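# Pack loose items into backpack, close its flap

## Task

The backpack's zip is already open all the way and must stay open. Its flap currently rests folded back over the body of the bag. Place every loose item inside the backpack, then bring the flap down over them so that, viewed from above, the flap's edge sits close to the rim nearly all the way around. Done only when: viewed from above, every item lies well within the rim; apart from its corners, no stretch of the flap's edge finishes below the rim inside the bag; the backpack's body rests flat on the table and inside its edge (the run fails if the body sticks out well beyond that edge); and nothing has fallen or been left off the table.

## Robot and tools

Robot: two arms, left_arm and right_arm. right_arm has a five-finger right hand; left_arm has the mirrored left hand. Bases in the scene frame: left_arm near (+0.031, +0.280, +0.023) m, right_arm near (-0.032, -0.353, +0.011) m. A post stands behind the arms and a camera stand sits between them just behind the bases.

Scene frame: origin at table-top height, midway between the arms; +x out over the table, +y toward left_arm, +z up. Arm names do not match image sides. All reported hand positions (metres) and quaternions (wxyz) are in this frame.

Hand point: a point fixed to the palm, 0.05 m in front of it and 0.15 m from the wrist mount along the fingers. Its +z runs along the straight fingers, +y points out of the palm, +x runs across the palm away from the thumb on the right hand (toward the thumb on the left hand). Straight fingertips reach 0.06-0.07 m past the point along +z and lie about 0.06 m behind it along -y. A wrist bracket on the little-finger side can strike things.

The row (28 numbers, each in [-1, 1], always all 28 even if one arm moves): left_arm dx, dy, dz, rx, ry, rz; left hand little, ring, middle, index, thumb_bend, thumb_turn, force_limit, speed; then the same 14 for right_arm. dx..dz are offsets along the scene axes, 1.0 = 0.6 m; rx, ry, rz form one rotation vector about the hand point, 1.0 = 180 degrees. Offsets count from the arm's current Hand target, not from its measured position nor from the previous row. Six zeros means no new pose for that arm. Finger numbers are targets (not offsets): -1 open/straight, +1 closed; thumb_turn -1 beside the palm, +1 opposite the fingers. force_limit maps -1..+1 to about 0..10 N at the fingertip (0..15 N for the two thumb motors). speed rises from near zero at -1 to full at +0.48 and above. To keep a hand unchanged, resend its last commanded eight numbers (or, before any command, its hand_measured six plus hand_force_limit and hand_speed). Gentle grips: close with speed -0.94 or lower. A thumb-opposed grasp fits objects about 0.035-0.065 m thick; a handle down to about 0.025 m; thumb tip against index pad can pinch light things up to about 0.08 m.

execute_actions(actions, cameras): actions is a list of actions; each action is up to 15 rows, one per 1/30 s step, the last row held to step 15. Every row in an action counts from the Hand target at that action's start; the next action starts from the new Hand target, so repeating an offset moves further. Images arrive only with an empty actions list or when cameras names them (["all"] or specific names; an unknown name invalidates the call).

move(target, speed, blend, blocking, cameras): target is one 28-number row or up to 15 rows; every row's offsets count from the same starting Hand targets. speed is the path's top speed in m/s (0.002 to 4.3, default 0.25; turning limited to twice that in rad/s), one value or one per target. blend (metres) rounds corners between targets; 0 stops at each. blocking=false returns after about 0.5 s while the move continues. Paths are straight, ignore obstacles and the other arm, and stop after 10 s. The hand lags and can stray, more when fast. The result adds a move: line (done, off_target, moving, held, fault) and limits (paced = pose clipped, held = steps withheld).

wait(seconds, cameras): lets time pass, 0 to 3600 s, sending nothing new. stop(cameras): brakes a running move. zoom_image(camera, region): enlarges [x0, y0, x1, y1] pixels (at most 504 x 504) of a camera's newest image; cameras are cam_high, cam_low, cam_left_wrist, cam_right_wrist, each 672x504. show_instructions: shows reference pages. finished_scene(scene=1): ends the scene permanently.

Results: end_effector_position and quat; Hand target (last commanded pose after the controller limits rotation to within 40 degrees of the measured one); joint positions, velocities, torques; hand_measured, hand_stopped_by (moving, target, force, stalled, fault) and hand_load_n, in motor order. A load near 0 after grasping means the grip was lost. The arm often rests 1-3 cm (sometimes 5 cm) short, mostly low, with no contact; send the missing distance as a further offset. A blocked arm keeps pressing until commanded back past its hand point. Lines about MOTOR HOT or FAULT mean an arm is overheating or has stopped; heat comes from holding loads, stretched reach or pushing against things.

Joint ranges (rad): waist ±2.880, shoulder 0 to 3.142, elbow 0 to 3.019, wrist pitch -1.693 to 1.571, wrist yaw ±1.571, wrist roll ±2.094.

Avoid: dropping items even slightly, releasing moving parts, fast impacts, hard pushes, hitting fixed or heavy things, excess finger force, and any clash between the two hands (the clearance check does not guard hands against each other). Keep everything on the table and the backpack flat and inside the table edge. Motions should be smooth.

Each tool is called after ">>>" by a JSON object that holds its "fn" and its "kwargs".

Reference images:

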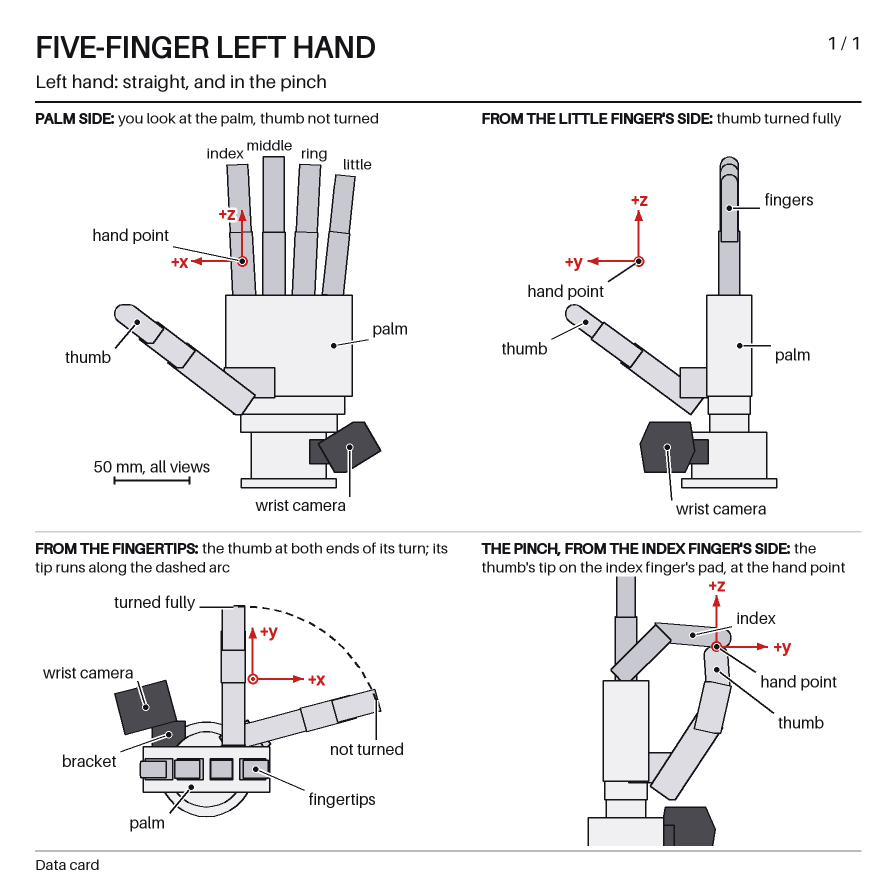

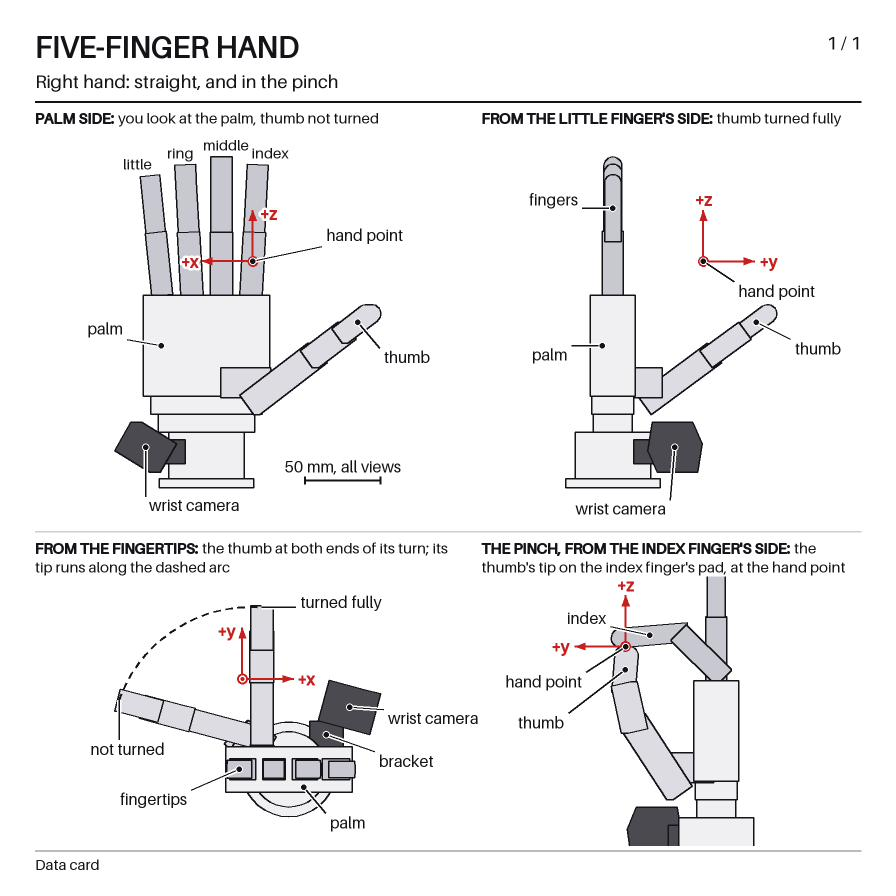

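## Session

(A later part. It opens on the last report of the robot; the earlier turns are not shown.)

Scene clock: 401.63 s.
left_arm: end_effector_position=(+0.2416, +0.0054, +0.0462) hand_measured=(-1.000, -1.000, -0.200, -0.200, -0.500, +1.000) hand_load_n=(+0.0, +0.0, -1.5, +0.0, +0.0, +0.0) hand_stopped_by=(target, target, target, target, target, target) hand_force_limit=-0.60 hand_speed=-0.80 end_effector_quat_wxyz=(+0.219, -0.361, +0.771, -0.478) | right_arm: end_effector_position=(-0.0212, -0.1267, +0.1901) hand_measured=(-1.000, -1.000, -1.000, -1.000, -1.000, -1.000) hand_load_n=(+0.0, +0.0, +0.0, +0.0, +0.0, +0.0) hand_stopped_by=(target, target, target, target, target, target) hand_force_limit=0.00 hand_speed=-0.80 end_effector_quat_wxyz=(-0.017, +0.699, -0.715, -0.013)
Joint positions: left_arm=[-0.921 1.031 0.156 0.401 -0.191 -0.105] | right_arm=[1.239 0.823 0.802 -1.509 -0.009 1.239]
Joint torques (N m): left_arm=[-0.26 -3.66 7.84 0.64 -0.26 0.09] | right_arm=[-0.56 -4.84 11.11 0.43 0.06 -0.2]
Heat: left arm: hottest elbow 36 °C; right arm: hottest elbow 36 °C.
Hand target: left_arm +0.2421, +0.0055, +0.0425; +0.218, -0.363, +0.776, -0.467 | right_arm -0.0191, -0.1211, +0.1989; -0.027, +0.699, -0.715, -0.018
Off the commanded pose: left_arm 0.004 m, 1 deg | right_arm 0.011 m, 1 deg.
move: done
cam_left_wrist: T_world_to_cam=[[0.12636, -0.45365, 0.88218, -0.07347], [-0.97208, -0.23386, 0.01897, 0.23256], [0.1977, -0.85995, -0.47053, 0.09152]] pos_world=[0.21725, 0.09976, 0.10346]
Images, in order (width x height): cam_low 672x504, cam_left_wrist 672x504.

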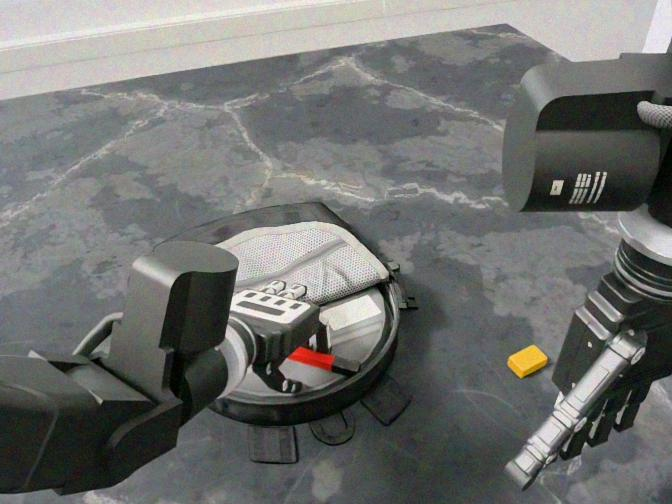

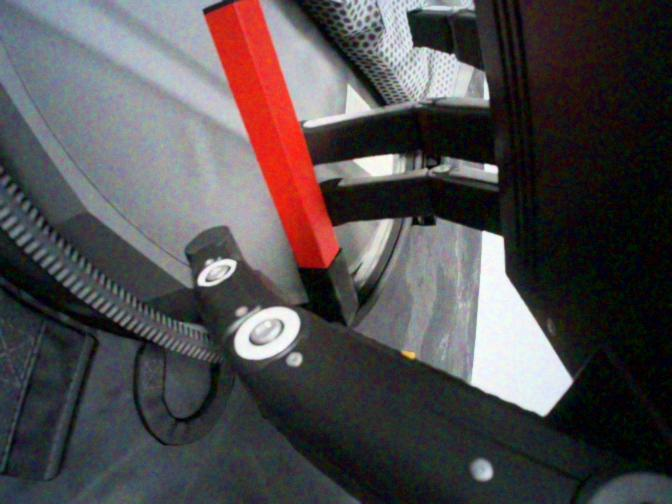

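>>> {"fn": "move", "kwargs": {"target": [[0,0,0.2,0,0,0,-1,-1,-0.2,-0.2,-0.5,1,-0.6,-0.8,0,0,0,0,0,0,-1,-1,-1,-1,-1,-1,0,-0.8]], "cameras": ["cam_left_wrist","cam_low"], "speed": 0.08}}

>>> {"fn": "zoom_image", "kwargs": {"camera": "cam_low", "region": [130, 180, 430, 480]}}

Scene clock: 409.17 s.
left_arm: end_effector_position=(+0.2323, +0.0172, +0.1305) hand_measured=(-1.000, -1.000, -0.200, -0.200, -0.500, +1.000) hand_load_n=(+0.0, +0.0, +0.0, +0.0, +0.0, +0.0) hand_stopped_by=(target, target, target, target, target, target) hand_force_limit=-0.60 hand_speed=-0.80 end_effector_quat_wxyz=(+0.211, -0.365, +0.790, -0.446) | right_arm: end_effector_position=(-0.0212, -0.1267, +0.1901) hand_measured=(-1.000, -1.000, -1.000, -1.000, -1.000, -1.000) hand_load_n=(+0.0, +0.0, -0.5, +0.0, +0.0, +0.0) hand_stopped_by=(target, target, target, target, target, target) hand_force_limit=0.00 hand_speed=-0.80 end_effector_quat_wxyz=(-0.017, +0.699, -0.715, -0.013)
Joint positions: left_arm=[-0.921 0.67 0.346 -0.225 -0.19 -0.105] | right_arm=[1.239 0.823 0.802 -1.509 -0.009 1.239]
Joint torques (N m): left_arm=[-0.15 -3.25 13.71 1.24 -0.33 0.08] | right_arm=[0.09 -4.66 11 0.44 0 -0.17]
Heat: left arm: hottest elbow 36 °C; right arm: hottest elbow 36 °C.
Hand target: left_arm +0.2420, +0.0054, +0.1625; +0.218, -0.363, +0.776, -0.467 | right_arm -0.0191, -0.1211, +0.1989; -0.027, +0.699, -0.715, -0.018
Off the commanded pose: left_arm 0.035 m, 3 deg | right_arm 0.011 m, 1 deg.
move: off_target (left_arm)
cam_left_wrist: T_world_to_cam=[[0.16622, -0.50571, 0.84654, -0.14502], [-0.97065, -0.23524, 0.05006, 0.22034], [0.17383, -0.83001, -0.52997, 0.15585]] pos_world=[0.21089, 0.10785, 0.19433]
Images, in order (width x height): cam_low 672x504, cam_left_wrist 672x504.

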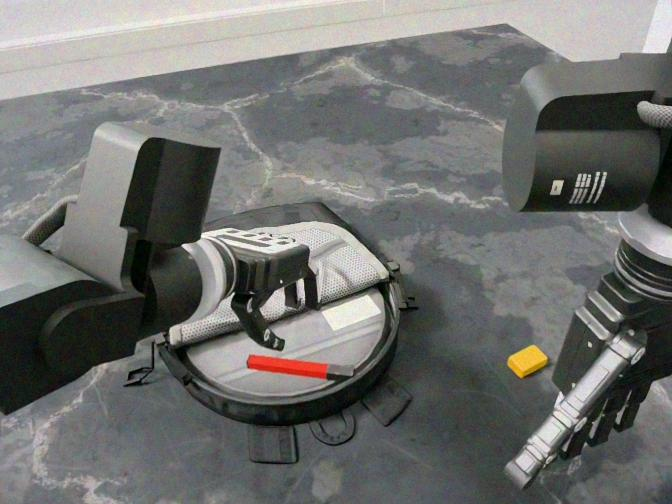

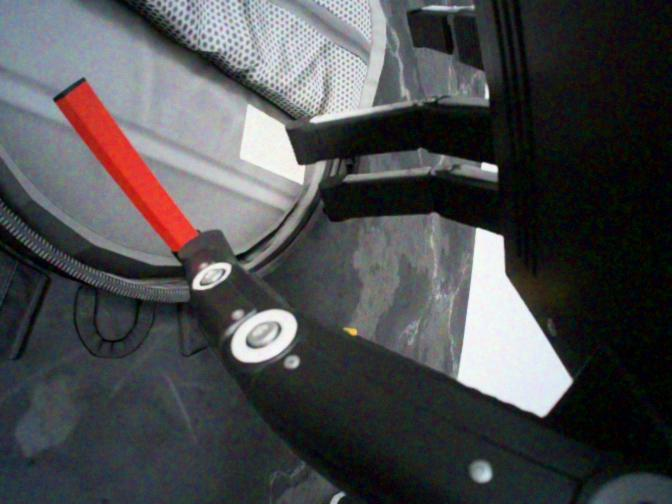

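Scaled by 1.680.

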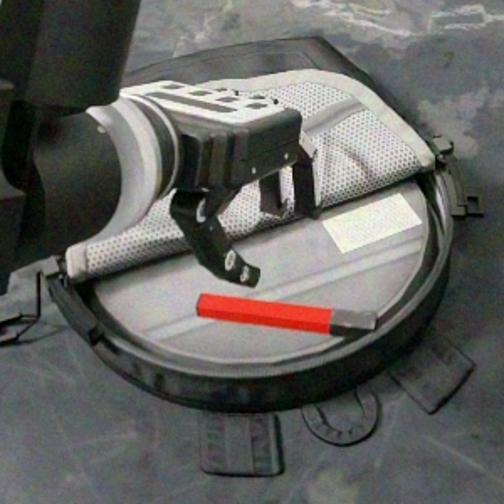

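>>> {"fn": "move", "kwargs": {"target": [[0,0,0.1,0,0,0,-1,-1,-0.5,-0.5,-0.1,1,-0.6,-0.3,0,0,0,0,0,0,-1,-1,-1,-1,-1,-1,0,-0.8],[-0.11,-0.36,-0.04,0,0,-0.1889,-1,-1,-0.5,-0.5,-0.1,1,-0.6,-0.3,0,0,0,0,0,0,-1,-1,-1,-1,-1,-1,0,-0.8]], "cameras": ["cam_left_wrist","cam_low"], "speed": 0.15, "blend": 0.03}}

>>> {"fn": "zoom_image", "kwargs": {"camera": "cam_left_wrist", "region": [60, 0, 460, 400]}}

Scene clock: 435.50 s.
left_arm: end_effector_position=(+0.1715, -0.1850, +0.1155) hand_measured=(-1.000, -1.000, -0.500, -0.500, -0.100, +1.000) hand_load_n=(+0.0, +0.0, -0.5, +0.0, +0.0, +0.0) hand_stopped_by=(target, target, target, target, target, target) hand_force_limit=-0.60 hand_speed=-0.30 end_effector_quat_wxyz=(+0.067, -0.134, +0.861, -0.485) | right_arm: end_effector_position=(-0.0212, -0.1267, +0.1901) hand_measured=(-1.000, -1.000, -1.000, -1.000, -1.000, -1.000) hand_load_n=(+0.0, +0.0, +0.0, +0.0, +0.0, +0.0) hand_stopped_by=(target, target, target, target, target, target) hand_force_limit=0.00 hand_speed=-0.80 end_effector_quat_wxyz=(-0.017, +0.699, -0.715, -0.013)
Joint positions: left_arm=[-1.189 1.298 0.649 0.1 0.08 0.032] | right_arm=[1.239 0.823 0.802 -1.509 -0.009 1.239]
Joint torques (N m): left_arm=[-0.91 -10.87 12.29 2.41 0.19 0.23] | right_arm=[-0.26 -4.66 11.08 0.62 0.04 -0.16]
Heat: left arm: hottest elbow 37 °C; right arm: hottest elbow 36 °C.
Hand target: left_arm +0.1761, -0.2107, +0.1387; +0.072, -0.120, +0.848, -0.511 | right_arm -0.0191, -0.1211, +0.1989; -0.027, +0.699, -0.715, -0.018
Off the commanded pose: left_arm 0.035 m, 4 deg | right_arm 0.011 m, 1 deg.
move: off_target (left_arm)
cam_left_wrist: T_world_to_cam=[[-0.11147, -0.51636, 0.84909, -0.17916], [-0.94285, 0.32493, 0.07382, 0.21064], [-0.31401, -0.79234, -0.52307, 0.0806]] pos_world=[0.20394, -0.09709, 0.17873]
Images, in order (width x height): cam_low 672x504, cam_left_wrist 672x504.

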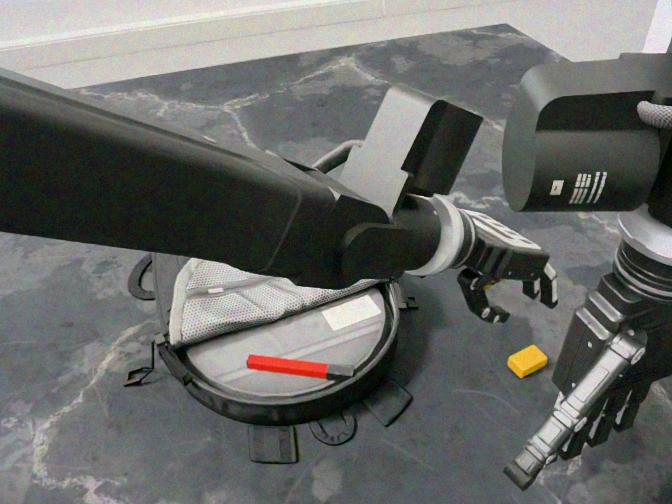

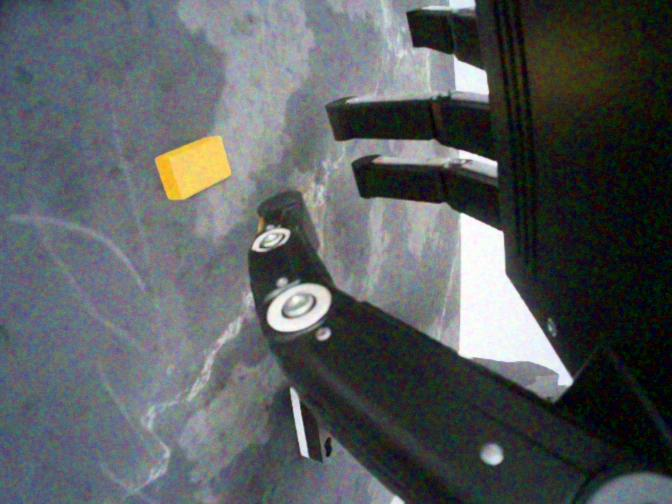

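Scaled by 1.260 from the camera's image (finer frame: 960x720).

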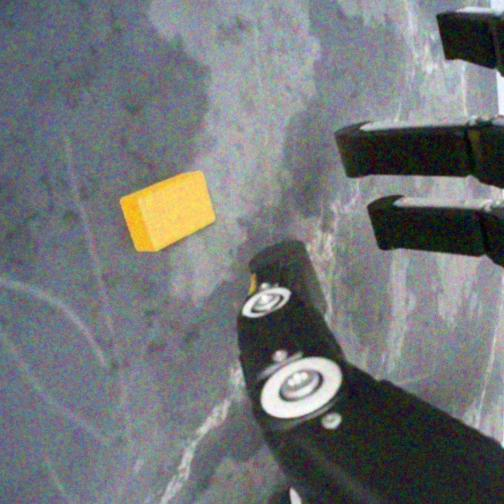

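>>> {"fn": "move", "kwargs": {"target": [[0.0023,0.003,-0.145,0,0,-0.028,-1,-1,-0.5,-0.5,-0.1,1,-0.6,-0.3,0,0,0,0,0,0,-1,-1,-1,-1,-1,-1,0,-0.8]], "cameras": ["cam_left_wrist","cam_low"], "speed": 0.1}}

>>> {"fn": "zoom_image", "kwargs": {"camera": "cam_left_wrist", "region": [60, 0, 460, 400]}}

>>> {"fn": "zoom_image", "kwargs": {"camera": "cam_low", "region": [420, 240, 600, 400]}}

Scene clock: 450.50 s.
left_arm: end_effector_position=(+0.1721, -0.2106, +0.0542) hand_measured=(-1.000, -1.000, -0.500, -0.500, -0.100, +1.000) hand_load_n=(+0.0, +0.0, +0.0, +0.0, +0.0, +0.0) hand_stopped_by=(target, target, target, target, target, target) hand_force_limit=-0.60 hand_speed=-0.30 end_effector_quat_wxyz=(+0.044, -0.084, +0.855, -0.510) | right_arm: end_effector_position=(-0.0212, -0.1267, +0.1901) hand_measured=(-1.000, -1.000, -1.000, -1.000, -1.000, -1.000) hand_load_n=(+0.0, +0.0, +0.0, +0.0, +0.0, +0.0) hand_stopped_by=(target, target, target, target, target, target) hand_force_limit=0.00 hand_speed=-0.80 end_effector_quat_wxyz=(-0.017, +0.699, -0.715, -0.013)
Joint positions: left_arm=[-1.173 1.529 0.625 0.399 0.191 0.092] | right_arm=[1.239 0.823 0.802 -1.509 -0.009 1.239]
Joint torques (N m): left_arm=[1.14 -13.74 6.48 2.5 0.22 0.21] | right_arm=[-0.32 -3.25 10.99 0.29 0 -0.17]
Heat: left arm: hottest elbow 38 °C; right arm: hottest elbow 36 °C.
Hand target: left_arm +0.1775, -0.2087, +0.0515; +0.049, -0.082, +0.853, -0.513 | right_arm -0.0191, -0.1211, +0.1989; -0.027, +0.699, -0.715, -0.018
Off the commanded pose: left_arm 0.006 m, 1 deg | right_arm 0.011 m, 1 deg.
move: done
cam_left_wrist: T_world_to_cam=[[-0.17919, -0.45815, 0.87062, -0.11757], [-0.90234, 0.42915, 0.04012, 0.24089], [-0.39201, -0.77841, -0.49031, 0.04301]] pos_world=[0.21316, -0.12376, 0.11379]
Images, in order (width x height): cam_low 672x504, cam_left_wrist 672x504.

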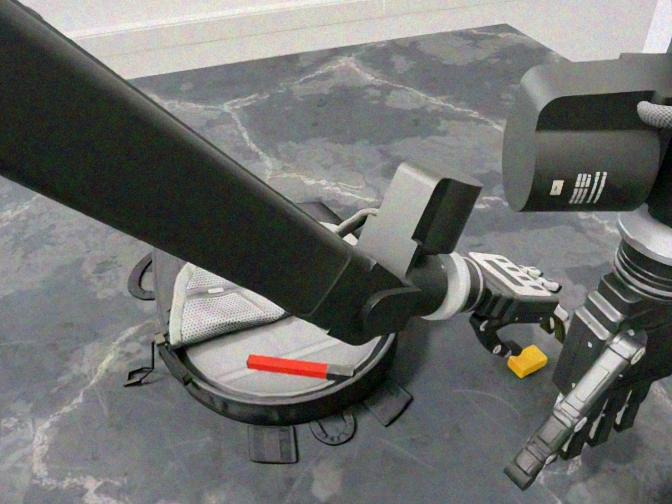

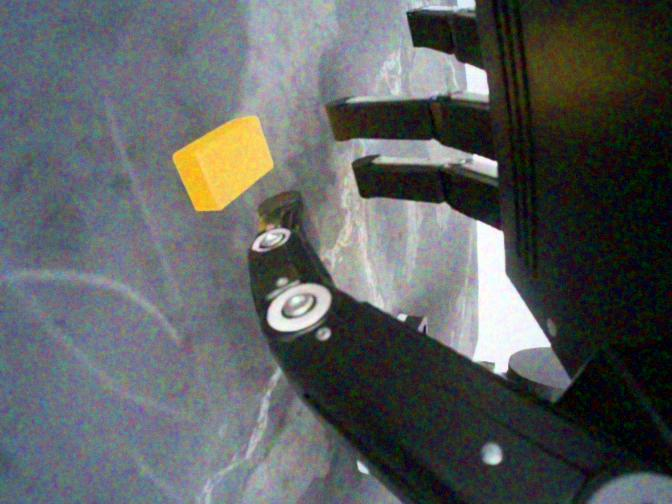

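Scaled by 1.260 from the camera's image (finer frame: 960x720).

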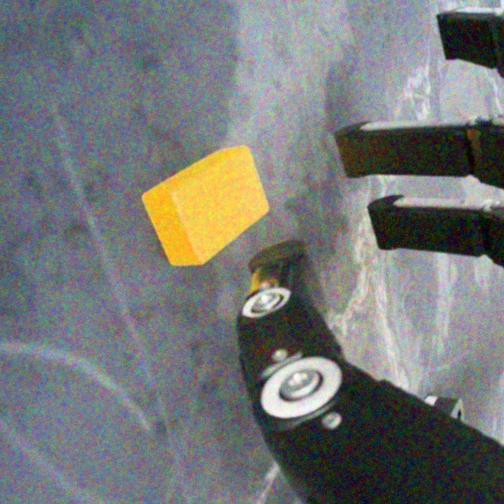

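Scaled by 2.800.

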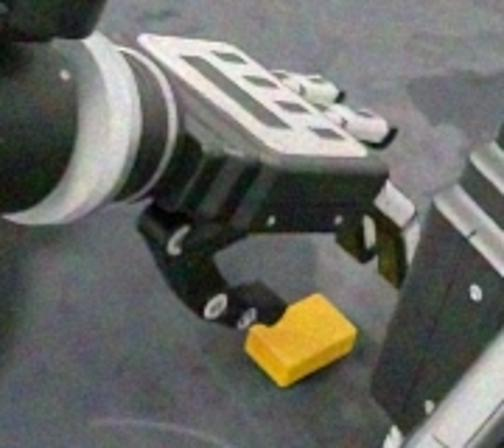

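>>> {"fn": "move", "kwargs": {"target": [[0.0035,-0.001,-0.078,0,0,0,-1,-1,-0.5,-0.5,-0.1,1,-0.6,-0.3,0,0,0,0,0,0,-1,-1,-1,-1,-1,-1,0,-0.8]], "cameras": ["cam_left_wrist","cam_low"], "speed": 0.06}}

>>> {"fn": "zoom_image", "kwargs": {"camera": "cam_left_wrist", "region": [60, 0, 460, 400]}}

>>> {"fn": "zoom_image", "kwargs": {"camera": "cam_low", "region": [420, 240, 600, 400]}}

Scene clock: 461.53 s.
left_arm: end_effector_position=(+0.1752, -0.2134, +0.0106) hand_measured=(-1.000, -1.000, -0.500, -0.500, -0.100, +1.000) hand_load_n=(+0.0, +0.0, +0.0, +0.0, +0.0, +0.0) hand_stopped_by=(target, target, target, target, target, target) hand_force_limit=-0.60 hand_speed=-0.30 end_effector_quat_wxyz=(+0.045, -0.084, +0.853, -0.513) | right_arm: end_effector_position=(-0.0212, -0.1267, +0.1901) hand_measured=(-1.000, -1.000, -1.000, -1.000, -1.000, -1.000) hand_load_n=(+0.0, +0.0, +0.0, +0.0, +0.0, +0.0) hand_stopped_by=(target, target, target, target, target, target) hand_force_limit=0.00 hand_speed=-0.80 end_effector_quat_wxyz=(-0.017, +0.699, -0.715, -0.013)
Joint positions: left_arm=[-1.168 1.67 0.606 0.566 0.195 0.094] | right_arm=[1.239 0.823 0.802 -1.509 -0.009 1.239]
Joint torques (N m): left_arm=[0.38 -13.51 5.05 2.19 0.22 0.22] | right_arm=[0.62 -4.01 11.03 0.29 0.04 -0.11]
Heat: left arm: hottest elbow 38 °C; right arm: hottest elbow 36 °C.
Hand target: left_arm +0.1797, -0.2093, +0.0046; +0.049, -0.082, +0.853, -0.513 | right_arm -0.0191, -0.1211, +0.1989; -0.027, +0.699, -0.715, -0.018
Off the commanded pose: left_arm 0.009 m, 1 deg | right_arm 0.011 m, 1 deg.
move: done
cam_left_wrist: T_world_to_cam=[[-0.1817, -0.4523, 0.87316, -0.07865], [-0.90236, 0.42958, 0.03474, 0.24674], [-0.39081, -0.78159, -0.48619, 0.0197]] pos_world=[0.21606, -0.12617, 0.06968]
Images, in order (width x height): cam_low 672x504, cam_left_wrist 672x504.

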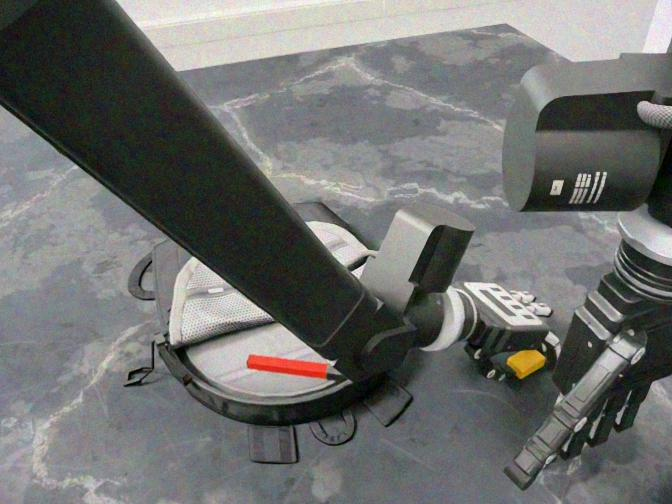

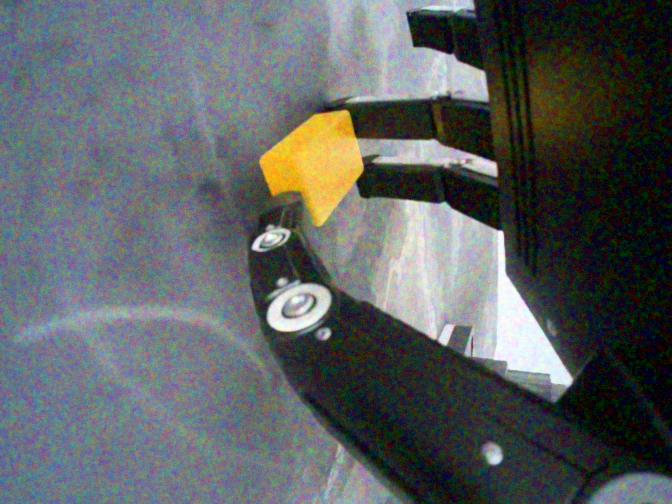

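Scaled by 1.260 from the camera's image (finer frame: 960x720).

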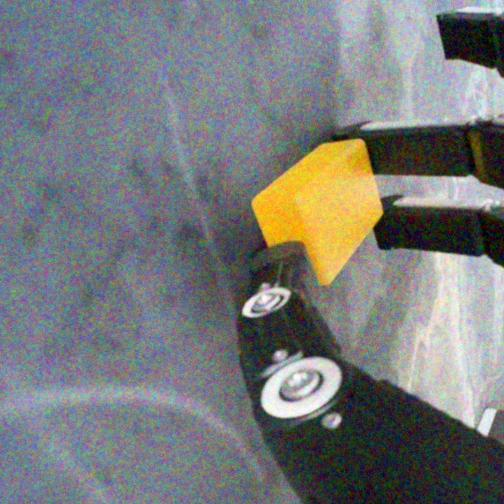

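Scaled by 2.800.

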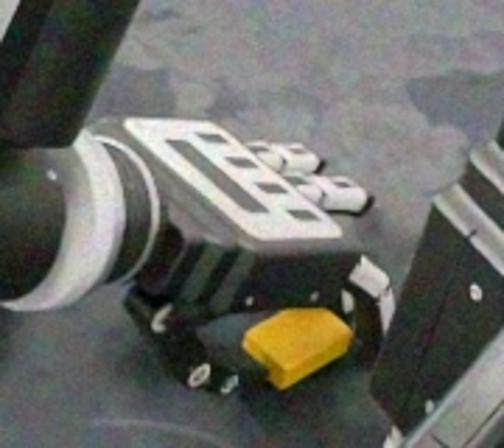

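>>> {"fn": "move", "kwargs": {"target": [[0,0,0,0,0,0,-1,-1,0.1,0.1,-0.02,1,-0.6,-0.92,0,0,0,0,0,0,-1,-1,-1,-1,-1,-1,0,-0.8]], "cameras": ["cam_left_wrist","cam_low"], "speed": 0.06}}

>>> {"fn": "zoom_image", "kwargs": {"camera": "cam_left_wrist", "region": [60, 0, 460, 400]}}

>>> {"fn": "zoom_image", "kwargs": {"camera": "cam_low", "region": [420, 240, 600, 400]}}

Scene clock: 468.67 s.
left_arm: end_effector_position=(+0.1766, -0.2176, +0.0156) hand_measured=(-1.000, -1.000, +0.100, +0.100, -0.020, +1.000) hand_load_n=(+0.0, -0.5, +0.0, +0.0, +0.0, +0.0) hand_stopped_by=(target, target, target, target, target, target) hand_force_limit=-0.60 hand_speed=-0.92 end_effector_quat_wxyz=(+0.048, -0.081, +0.847, -0.524) | right_arm: end_effector_position=(-0.0212, -0.1267, +0.1901) hand_measured=(-1.000, -1.000, -1.000, -1.000, -1.000, -1.000) hand_load_n=(+0.0, +0.0, +0.0, +0.0, -0.5, +0.0) hand_stopped_by=(target, target, target, target, target, target) hand_force_limit=0.00 hand_speed=-0.80 end_effector_quat_wxyz=(-0.017, +0.699, -0.715, -0.013)
Joint positions: left_arm=[-1.168 1.671 0.606 0.591 0.196 0.094] | right_arm=[1.239 0.823 0.802 -1.509 -0.009 1.239]
Joint torques (N m): left_arm=[0.79 -13.51 5.09 1.43 0.13 0.18] | right_arm=[-0.85 -4.42 11.06 0.38 0.03 -0.12]
Heat: left arm: hottest elbow 37 °C; right arm: hottest elbow 36 °C.
Hand target: left_arm +0.1797, -0.2093, +0.0047; +0.049, -0.082, +0.853, -0.513 | right_arm -0.0191, -0.1211, +0.1989; -0.027, +0.699, -0.715, -0.018
Off the commanded pose: left_arm 0.014 m, 1 deg | right_arm 0.011 m, 1 deg.
move: done
cam_left_wrist: T_world_to_cam=[[-0.19044, -0.43149, 0.88179, -0.07866], [-0.90202, 0.43138, 0.01628, 0.25027], [-0.38741, -0.79229, -0.47136, 0.01628]] pos_world=[0.21707, -0.129, 0.07296]
Images, in order (width x height): cam_low 672x504, cam_left_wrist 672x504.

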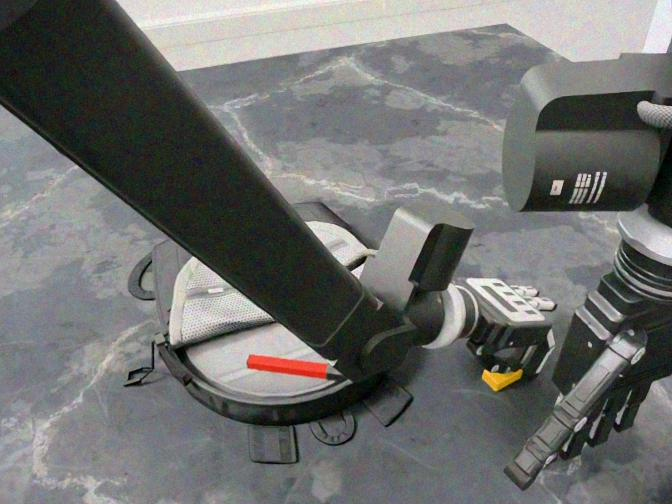

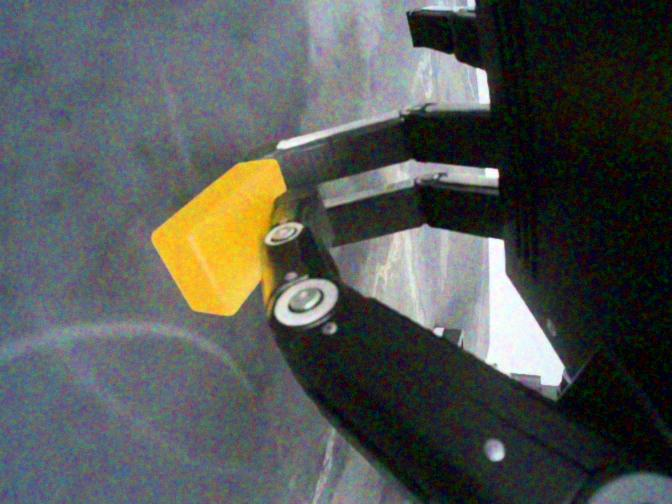

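Scaled by 1.260 from the camera's image (finer frame: 960x720).

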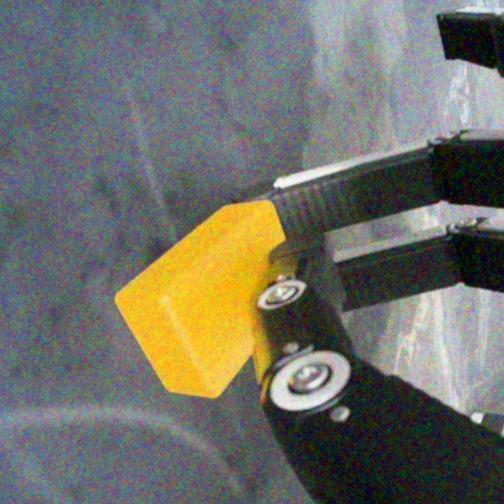

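Scaled by 2.800.

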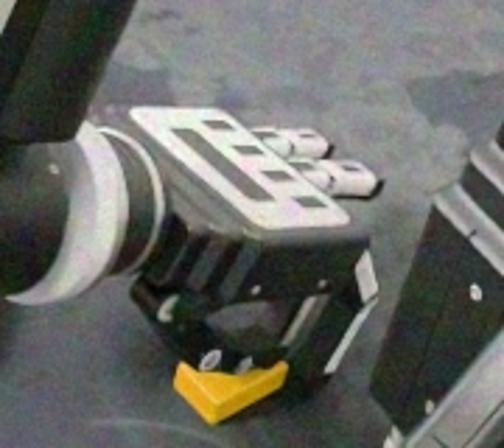

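>>> {"fn": "move", "kwargs": {"target": [[0,0,0.08,0,0,0,-1,-1,-0.3,-0.3,-0.3,1,-0.6,-0.5,0,0,0,0,0,0,-1,-1,-1,-1,-1,-1,0,-0.8]], "cameras": ["cam_left_wrist","cam_low"], "speed": 0.06}}

>>> {"fn": "zoom_image", "kwargs": {"camera": "cam_left_wrist", "region": [60, 0, 460, 400]}}

>>> {"fn": "zoom_image", "kwargs": {"camera": "cam_low", "region": [420, 240, 600, 400]}}

Scene clock: 477.03 s.
left_arm: end_effector_position=(+0.1711, -0.2049, +0.0441) hand_measured=(-1.000, -1.000, -0.300, -0.300, -0.300, +1.000) hand_load_n=(+0.0, +0.0, +0.0, +0.0, +0.0, +0.0) hand_stopped_by=(target, target, target, target, target, target) hand_force_limit=-0.60 hand_speed=-0.50 end_effector_quat_wxyz=(+0.042, -0.084, +0.856, -0.508) | right_arm: end_effector_position=(-0.0212, -0.1267, +0.1901) hand_measured=(-1.000, -1.000, -1.000, -1.000, -1.000, -1.000) hand_load_n=(+0.0, +0.0, +0.5, +0.0, +0.0, +0.0) hand_stopped_by=(target, target, target, target, target, target) hand_force_limit=0.00 hand_speed=-0.80 end_effector_quat_wxyz=(-0.017, +0.699, -0.715, -0.013)
Joint positions: left_arm=[-1.168 1.545 0.606 0.426 0.197 0.094] | right_arm=[1.239 0.823 0.802 -1.509 -0.009 1.239]
Joint torques (N m): left_arm=[1.44 -14.68 7.83 1.07 0.15 0.24] | right_arm=[-0.44 -5.01 11.22 0.34 0.04 -0.14]
Heat: left arm: hottest elbow 37 °C; right arm: hottest elbow 36 °C.
Hand target: left_arm +0.1795, -0.2094, +0.0527; +0.049, -0.082, +0.853, -0.513 | right_arm -0.0191, -0.1211, +0.1989; -0.027, +0.699, -0.715, -0.018
Off the commanded pose: left_arm 0.013 m, 1 deg | right_arm 0.011 m, 1 deg.
move: off_target (left_arm)
cam_left_wrist: T_world_to_cam=[[-0.17708, -0.46265, 0.86868, -0.10741], [-0.90138, 0.43062, 0.04561, 0.23786], [-0.39517, -0.77493, -0.49328, 0.04345]] pos_world=[0.21255, -0.11845, 0.10389]
Images, in order (width x height): cam_low 672x504, cam_left_wrist 672x504.

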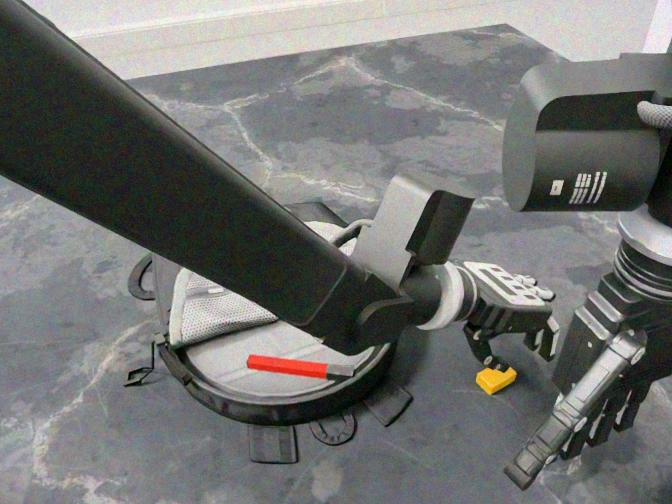

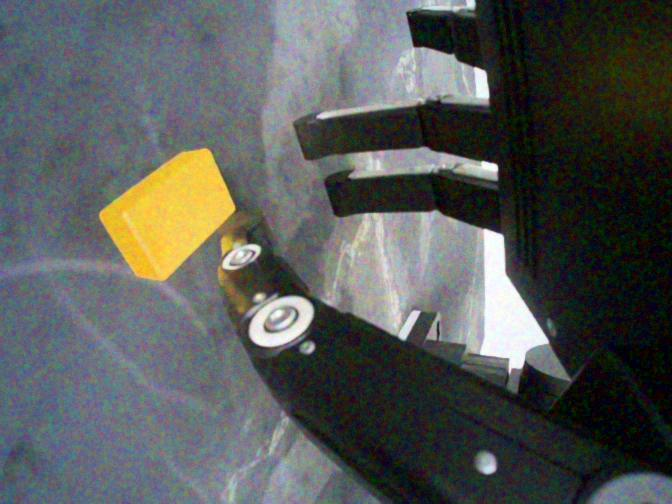

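Scaled by 1.260 from the camera's image (finer frame: 960x720).

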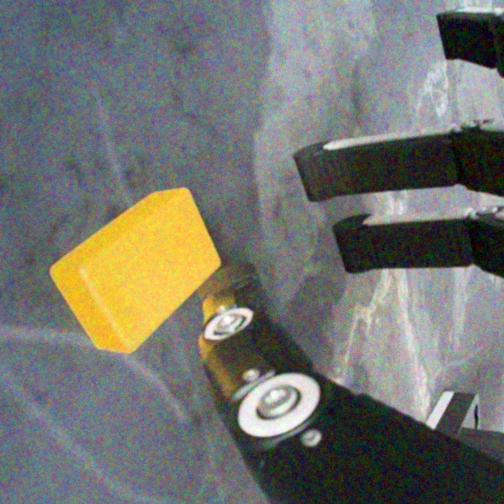

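Scaled by 2.800.

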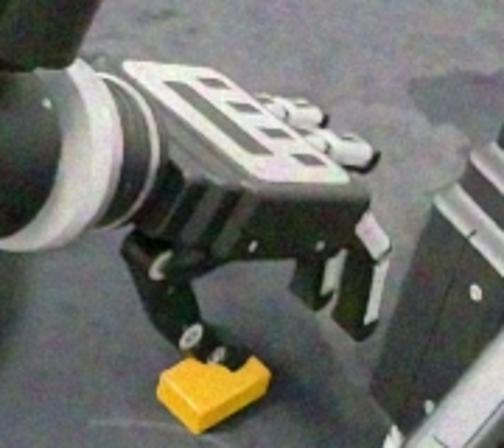

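>>> {"fn": "move", "kwargs": {"target": [[0.004,0.0207,0.01,0.0381,0.0076,0,-1,-1,-0.3,-0.3,-0.7,1,-0.6,-0.4,0,0,0,0,0,0,-1,-1,-1,-1,-1,-1,0,-0.8]], "cameras": ["cam_left_wrist","cam_low"], "speed": 0.08}}

>>> {"fn": "zoom_image", "kwargs": {"camera": "cam_left_wrist", "region": [0, 0, 400, 400]}}

>>> {"fn": "zoom_image", "kwargs": {"camera": "cam_low", "region": [420, 240, 600, 400]}}

Scene clock: 512.67 s.
left_arm: end_effector_position=(+0.1667, -0.1800, +0.0382) hand_measured=(-1.000, -1.000, -0.300, -0.300, -0.700, +1.000) hand_load_n=(+0.0, +0.0, +0.0, +0.0, +0.0, +0.0) hand_stopped_by=(target, target, target, target, target, target) hand_force_limit=-0.60 hand_speed=-0.40 end_effector_quat_wxyz=(+0.031, -0.088, +0.892, -0.443) | right_arm: end_effector_position=(-0.0212, -0.1267, +0.1901) hand_measured=(-1.000, -1.000, -1.000, -1.000, -1.000, -1.000) hand_load_n=(+0.0, +0.0, +0.0, +0.0, +0.0, +0.0) hand_stopped_by=(target, target, target, target, target, target) hand_force_limit=0.00 hand_speed=-0.80 end_effector_quat_wxyz=(-0.017, +0.699, -0.715, -0.013)
Joint positions: left_arm=[-1.16 1.492 0.638 0.189 0.195 0.122] | right_arm=[1.239 0.823 0.802 -1.509 -0.009 1.239]
Joint torques (N m): left_arm=[0.85 -14.68 10.4 1.14 -0.13 0.21] | right_arm=[0.03 -4.72 11.14 0.46 0.03 -0.16]
Heat: left arm: hottest elbow 37 °C; right arm: hottest elbow 36 °C.
Hand target: left_arm +0.1820, -0.1970, +0.0587; +0.044, -0.085, +0.883, -0.460 | right_arm -0.0191, -0.1211, +0.1989; -0.027, +0.699, -0.715, -0.018
Off the commanded pose: left_arm 0.031 m, 3 deg | right_arm 0.011 m, 1 deg.
move: off_target (left_arm)
cam_left_wrist: T_world_to_cam=[[-0.14867, -0.58258, 0.79906, -0.11521], [-0.89545, 0.42218, 0.14121, 0.21721], [-0.41961, -0.69452, -0.58444, 0.08015]] pos_world=[0.21101, -0.10316, 0.10823]
Images, in order (width x height): cam_low 672x504, cam_left_wrist 672x504.

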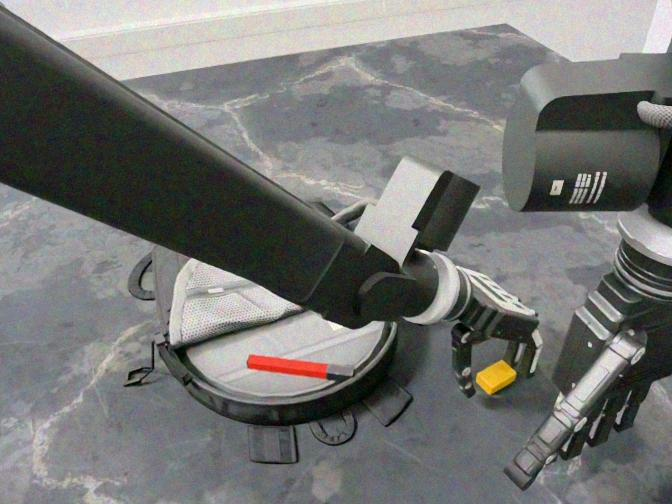

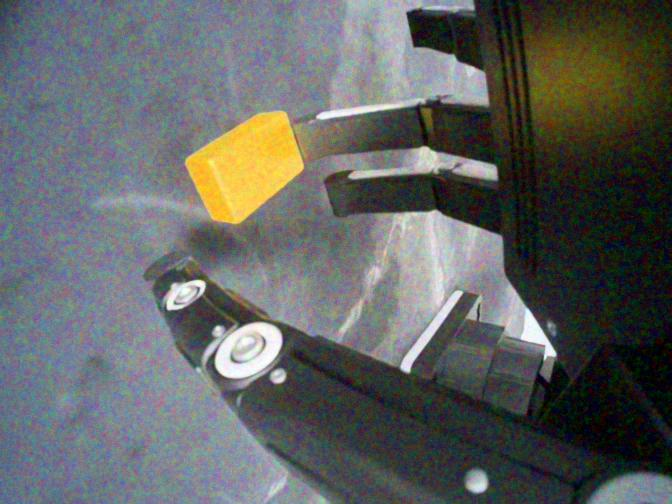

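Scaled by 1.260 from the camera's image (finer frame: 960x720).

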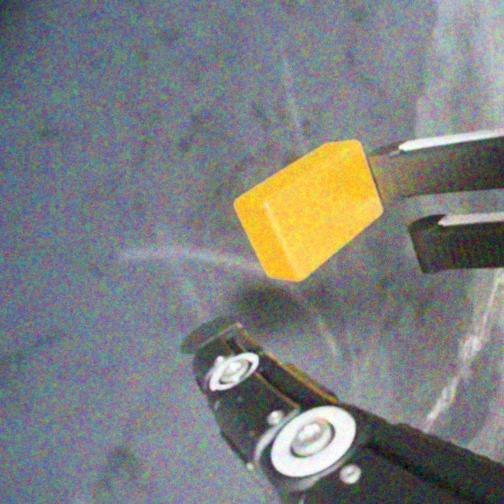

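Scaled by 2.800.

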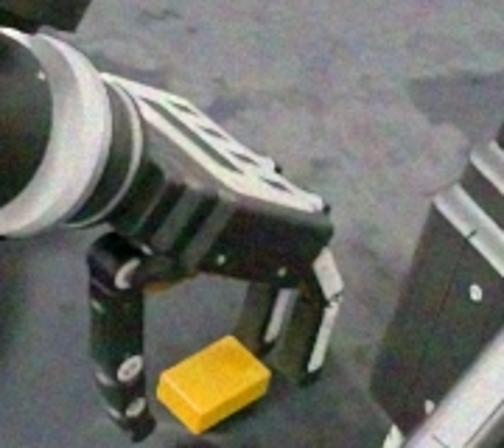

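>>> {"fn": "execute_actions", "kwargs": {"actions": [], "cameras": ["cam_low","cam_left_wrist","cam_high"]}}

Scene clock: 525.00 s.
left_arm: end_effector_position=(+0.1667, -0.1799, +0.0381) hand_measured=(-1.000, -1.000, -0.300, -0.300, -0.700, +1.000) hand_load_n=(+0.0, +0.0, +0.0, +0.0, +0.0, +0.0) hand_stopped_by=(target, target, target, target, target, target) hand_force_limit=-0.60 hand_speed=-0.40 end_effector_quat_wxyz=(+0.031, -0.088, +0.892, -0.443) | right_arm: end_effector_position=(-0.0212, -0.1267, +0.1901) hand_measured=(-1.000, -1.000, -1.000, -1.000, -1.000, -1.000) hand_load_n=(+0.0, +0.0, +0.0, +0.0, +0.0, +0.0) hand_stopped_by=(target, target, target, target, target, target) hand_force_limit=0.00 hand_speed=-0.80 end_effector_quat_wxyz=(-0.017, +0.699, -0.715, -0.013)
Joint positions: left_arm=[-1.16 1.492 0.638 0.189 0.195 0.122] | right_arm=[1.239 0.823 0.802 -1.509 -0.009 1.239]
Joint velocities: within noise
Joint torques (N m): left_arm=[0.85 -14.62 10.26 1.07 -0.15 0.25] | right_arm=[-0.38 -4.07 11.15 0.5 0.02 -0.1]
Heat: left arm: hottest elbow 37 °C; right arm: hottest elbow 36 °C.
Hand target: left_arm +0.1820, -0.1969, +0.0587; +0.044, -0.085, +0.883, -0.460 | right_arm -0.0191, -0.1211, +0.1989; -0.027, +0.699, -0.715, -0.018
Off the commanded pose: left_arm 0.031 m, 3 deg | right_arm 0.011 m, 1 deg.
camera_calibration:
cam_left_wrist: T_world_to_cam=[[-0.14896, -0.58286, 0.7988, -0.11515], [-0.89534, 0.4224, 0.14124, 0.21721], [-0.41974, -0.69416, -0.58478, 0.08025]] pos_world=[0.21101, -0.10316, 0.10823]
Images, in order (width x height): cam_high 672x504, cam_low 672x504, cam_left_wrist 672x504.

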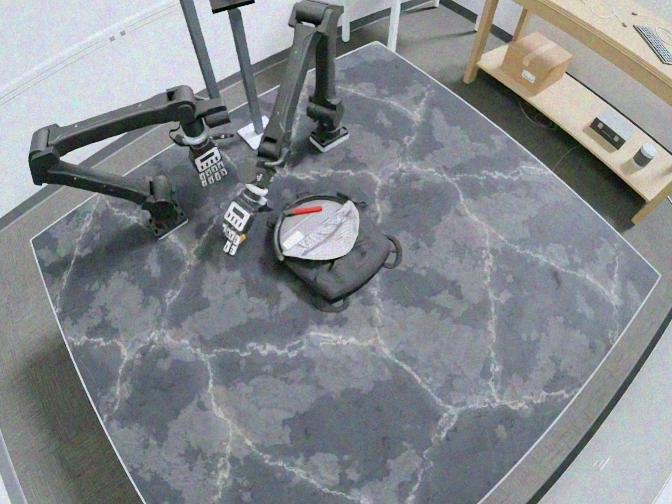

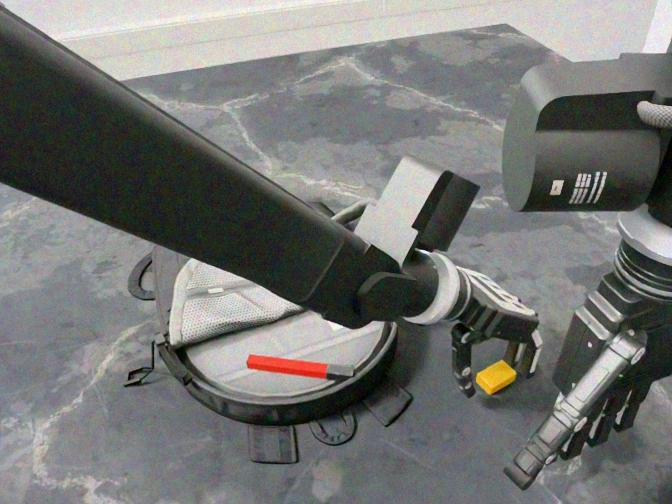

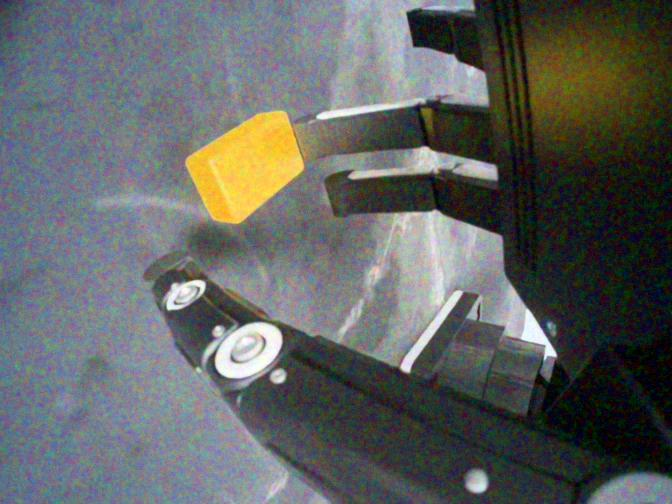

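>>> {"fn": "move", "kwargs": {"target": [-0.0017,-0.0133,0.0683,0,0,0,-1,-1,-0.3,-0.3,-0.7,1,-0.6,-0.4,0,0,0,0,0,0,-1,-1,-1,-1,-1,-1,0,-0.8], "speed": 0.15}}

>>> {"fn": "execute_actions", "kwargs": {"actions": [[[0,0,0,0,0,0,-1,-1,-0.3,-0.3,-0.7,1,-0.6,-0.4,0,0,0,0,0,0,-1,-1,-1,-1,-1,-1,0,-0.8]]]}}

Scene clock: 532.27 s.
left_arm: end_effector_position=(+0.1725, -0.1895, +0.0829) hand_measured=(-1.000, -1.000, -0.300, -0.300, -0.700, +1.000) hand_load_n=(+0.0, +0.0, +0.0, +0.0, +0.0, +0.0) hand_stopped_by=(target, target, target, target, target, target) hand_force_limit=-0.60 hand_speed=-0.40 end_effector_quat_wxyz=(+0.036, -0.089, +0.889, -0.448) | right_arm: end_effector_position=(-0.0212, -0.1267, +0.1901) hand_measured=(-1.000, -1.000, -1.000, -1.000, -1.000, -1.000) hand_load_n=(+0.0, +0.0, +0.0, +0.0, +0.0, +0.0) hand_stopped_by=(target, target, target, target, target, target) hand_force_limit=0.00 hand_speed=-0.80 end_effector_quat_wxyz=(-0.017, +0.699, -0.715, -0.013)
Joint positions: left_arm=[-1.16 1.408 0.704 0.052 0.187 0.122] | right_arm=[1.239 0.823 0.802 -1.509 -0.009 1.239]
Joint torques (N m): left_arm=[-0.09 -13.51 11.54 1.11 -0.13 0.13] | right_arm=[-0.15 -4.48 10.81 0.21 0.03 -0.14]
Heat: left arm: hottest elbow 37 °C; right arm: hottest elbow 36 °C.
Hand target: left_arm +0.1810, -0.2049, +0.0997; +0.044, -0.085, +0.883, -0.460 | right_arm -0.0191, -0.1211, +0.1989; -0.027, +0.699, -0.715, -0.018
Off the commanded pose: left_arm 0.024 m, 2 deg | right_arm 0.011 m, 1 deg.
move: off_target (left_arm)

Scene clock: 532.97 s.
left_arm: end_effector_position=(+0.1725, -0.1895, +0.0829) hand_measured=(-1.000, -1.000, -0.300, -0.300, -0.700, +1.000) hand_load_n=(+0.0, +0.0, +0.0, +0.0, +0.0, +0.0) hand_stopped_by=(target, target, target, target, target, target) hand_force_limit=-0.60 hand_speed=-0.40 end_effector_quat_wxyz=(+0.036, -0.089, +0.889, -0.448) | right_arm: end_effector_position=(-0.0212, -0.1267, +0.1901) hand_measured=(-1.000, -1.000, -1.000, -1.000, -1.000, -1.000) hand_load_n=(+0.0, +0.0, +0.0, +0.0, -0.5, +0.0) hand_stopped_by=(target, target, target, target, target, target) hand_force_limit=0.00 hand_speed=-0.80 end_effector_quat_wxyz=(-0.017, +0.699, -0.715, -0.013)
Joint positions: left_arm=[-1.16 1.408 0.704 0.052 0.187 0.122] | right_arm=[1.239 0.823 0.802 -1.509 -0.009 1.239]
Joint torques (N m): left_arm=[-0.03 -13.8 11.22 1.25 -0.11 0.11] | right_arm=[-0.44 -4.19 11.02 0.21 -0.03 -0.14]
Heat: left arm: hottest elbow 37 °C; right arm: hottest elbow 36 °C.
Hand target: left_arm +0.1810, -0.2049, +0.0998; +0.044, -0.085, +0.883, -0.460 | right_arm -0.0191, -0.1211, +0.1989; -0.027, +0.699, -0.715, -0.018
Off the commanded pose: left_arm 0.024 m, 2 deg | right_arm 0.011 m, 1 deg.

>>> {"fn": "move", "kwargs": {"target": [-0.0,-0.042,-0.01,0,0,0,-1,-1,-0.3,-0.3,-0.7,1,-0.6,-0.4,0,0,0,0,0,0,-1,-1,-1,-1,-1,-1,0,-0.8], "speed": 0.15}}

Scene clock: 536.93 s.
left_arm: end_effector_position=(+0.1768, -0.2059, +0.0755) hand_measured=(-1.000, -1.000, -0.300, -0.300, -0.700, +1.000) hand_load_n=(+0.0, +0.0, +0.0, +0.0, +0.0, +0.0) hand_stopped_by=(target, target, target, target, target, target) hand_force_limit=-0.60 hand_speed=-0.40 end_effector_quat_wxyz=(+0.040, -0.088, +0.892, -0.441) | right_arm: end_effector_position=(-0.0212, -0.1267, +0.1901) hand_measured=(-1.000, -1.000, -1.000, -1.000, -1.000, -1.000) hand_load_n=(+0.0, +0.0, +0.0, +0.0, +0.0, +0.0) hand_stopped_by=(target, target, target, target, target, target) hand_force_limit=0.00 hand_speed=-0.80 end_effector_quat_wxyz=(-0.017, +0.699, -0.715, -0.013)
Joint positions: left_arm=[-1.173 1.466 0.75 0.052 0.168 0.122] | right_arm=[1.239 0.823 0.802 -1.509 -0.009 1.239]
Joint torques (N m): left_arm=[-1.03 -13.22 11.77 1.78 -0.17 -0.04] | right_arm=[-0.44 -4.07 10.78 0.39 -0.06 -0.18]
Heat: left arm: hottest elbow 37 °C; right arm: hottest elbow 36 °C.
Hand target: left_arm +0.1810, -0.2300, +0.0936; +0.044, -0.085, +0.883, -0.460 | right_arm -0.0191, -0.1211, +0.1989; -0.027, +0.699, -0.715, -0.018
Off the commanded pose: left_arm 0.031 m, 3 deg | right_arm 0.011 m, 1 deg.
move: off_target (left_arm)


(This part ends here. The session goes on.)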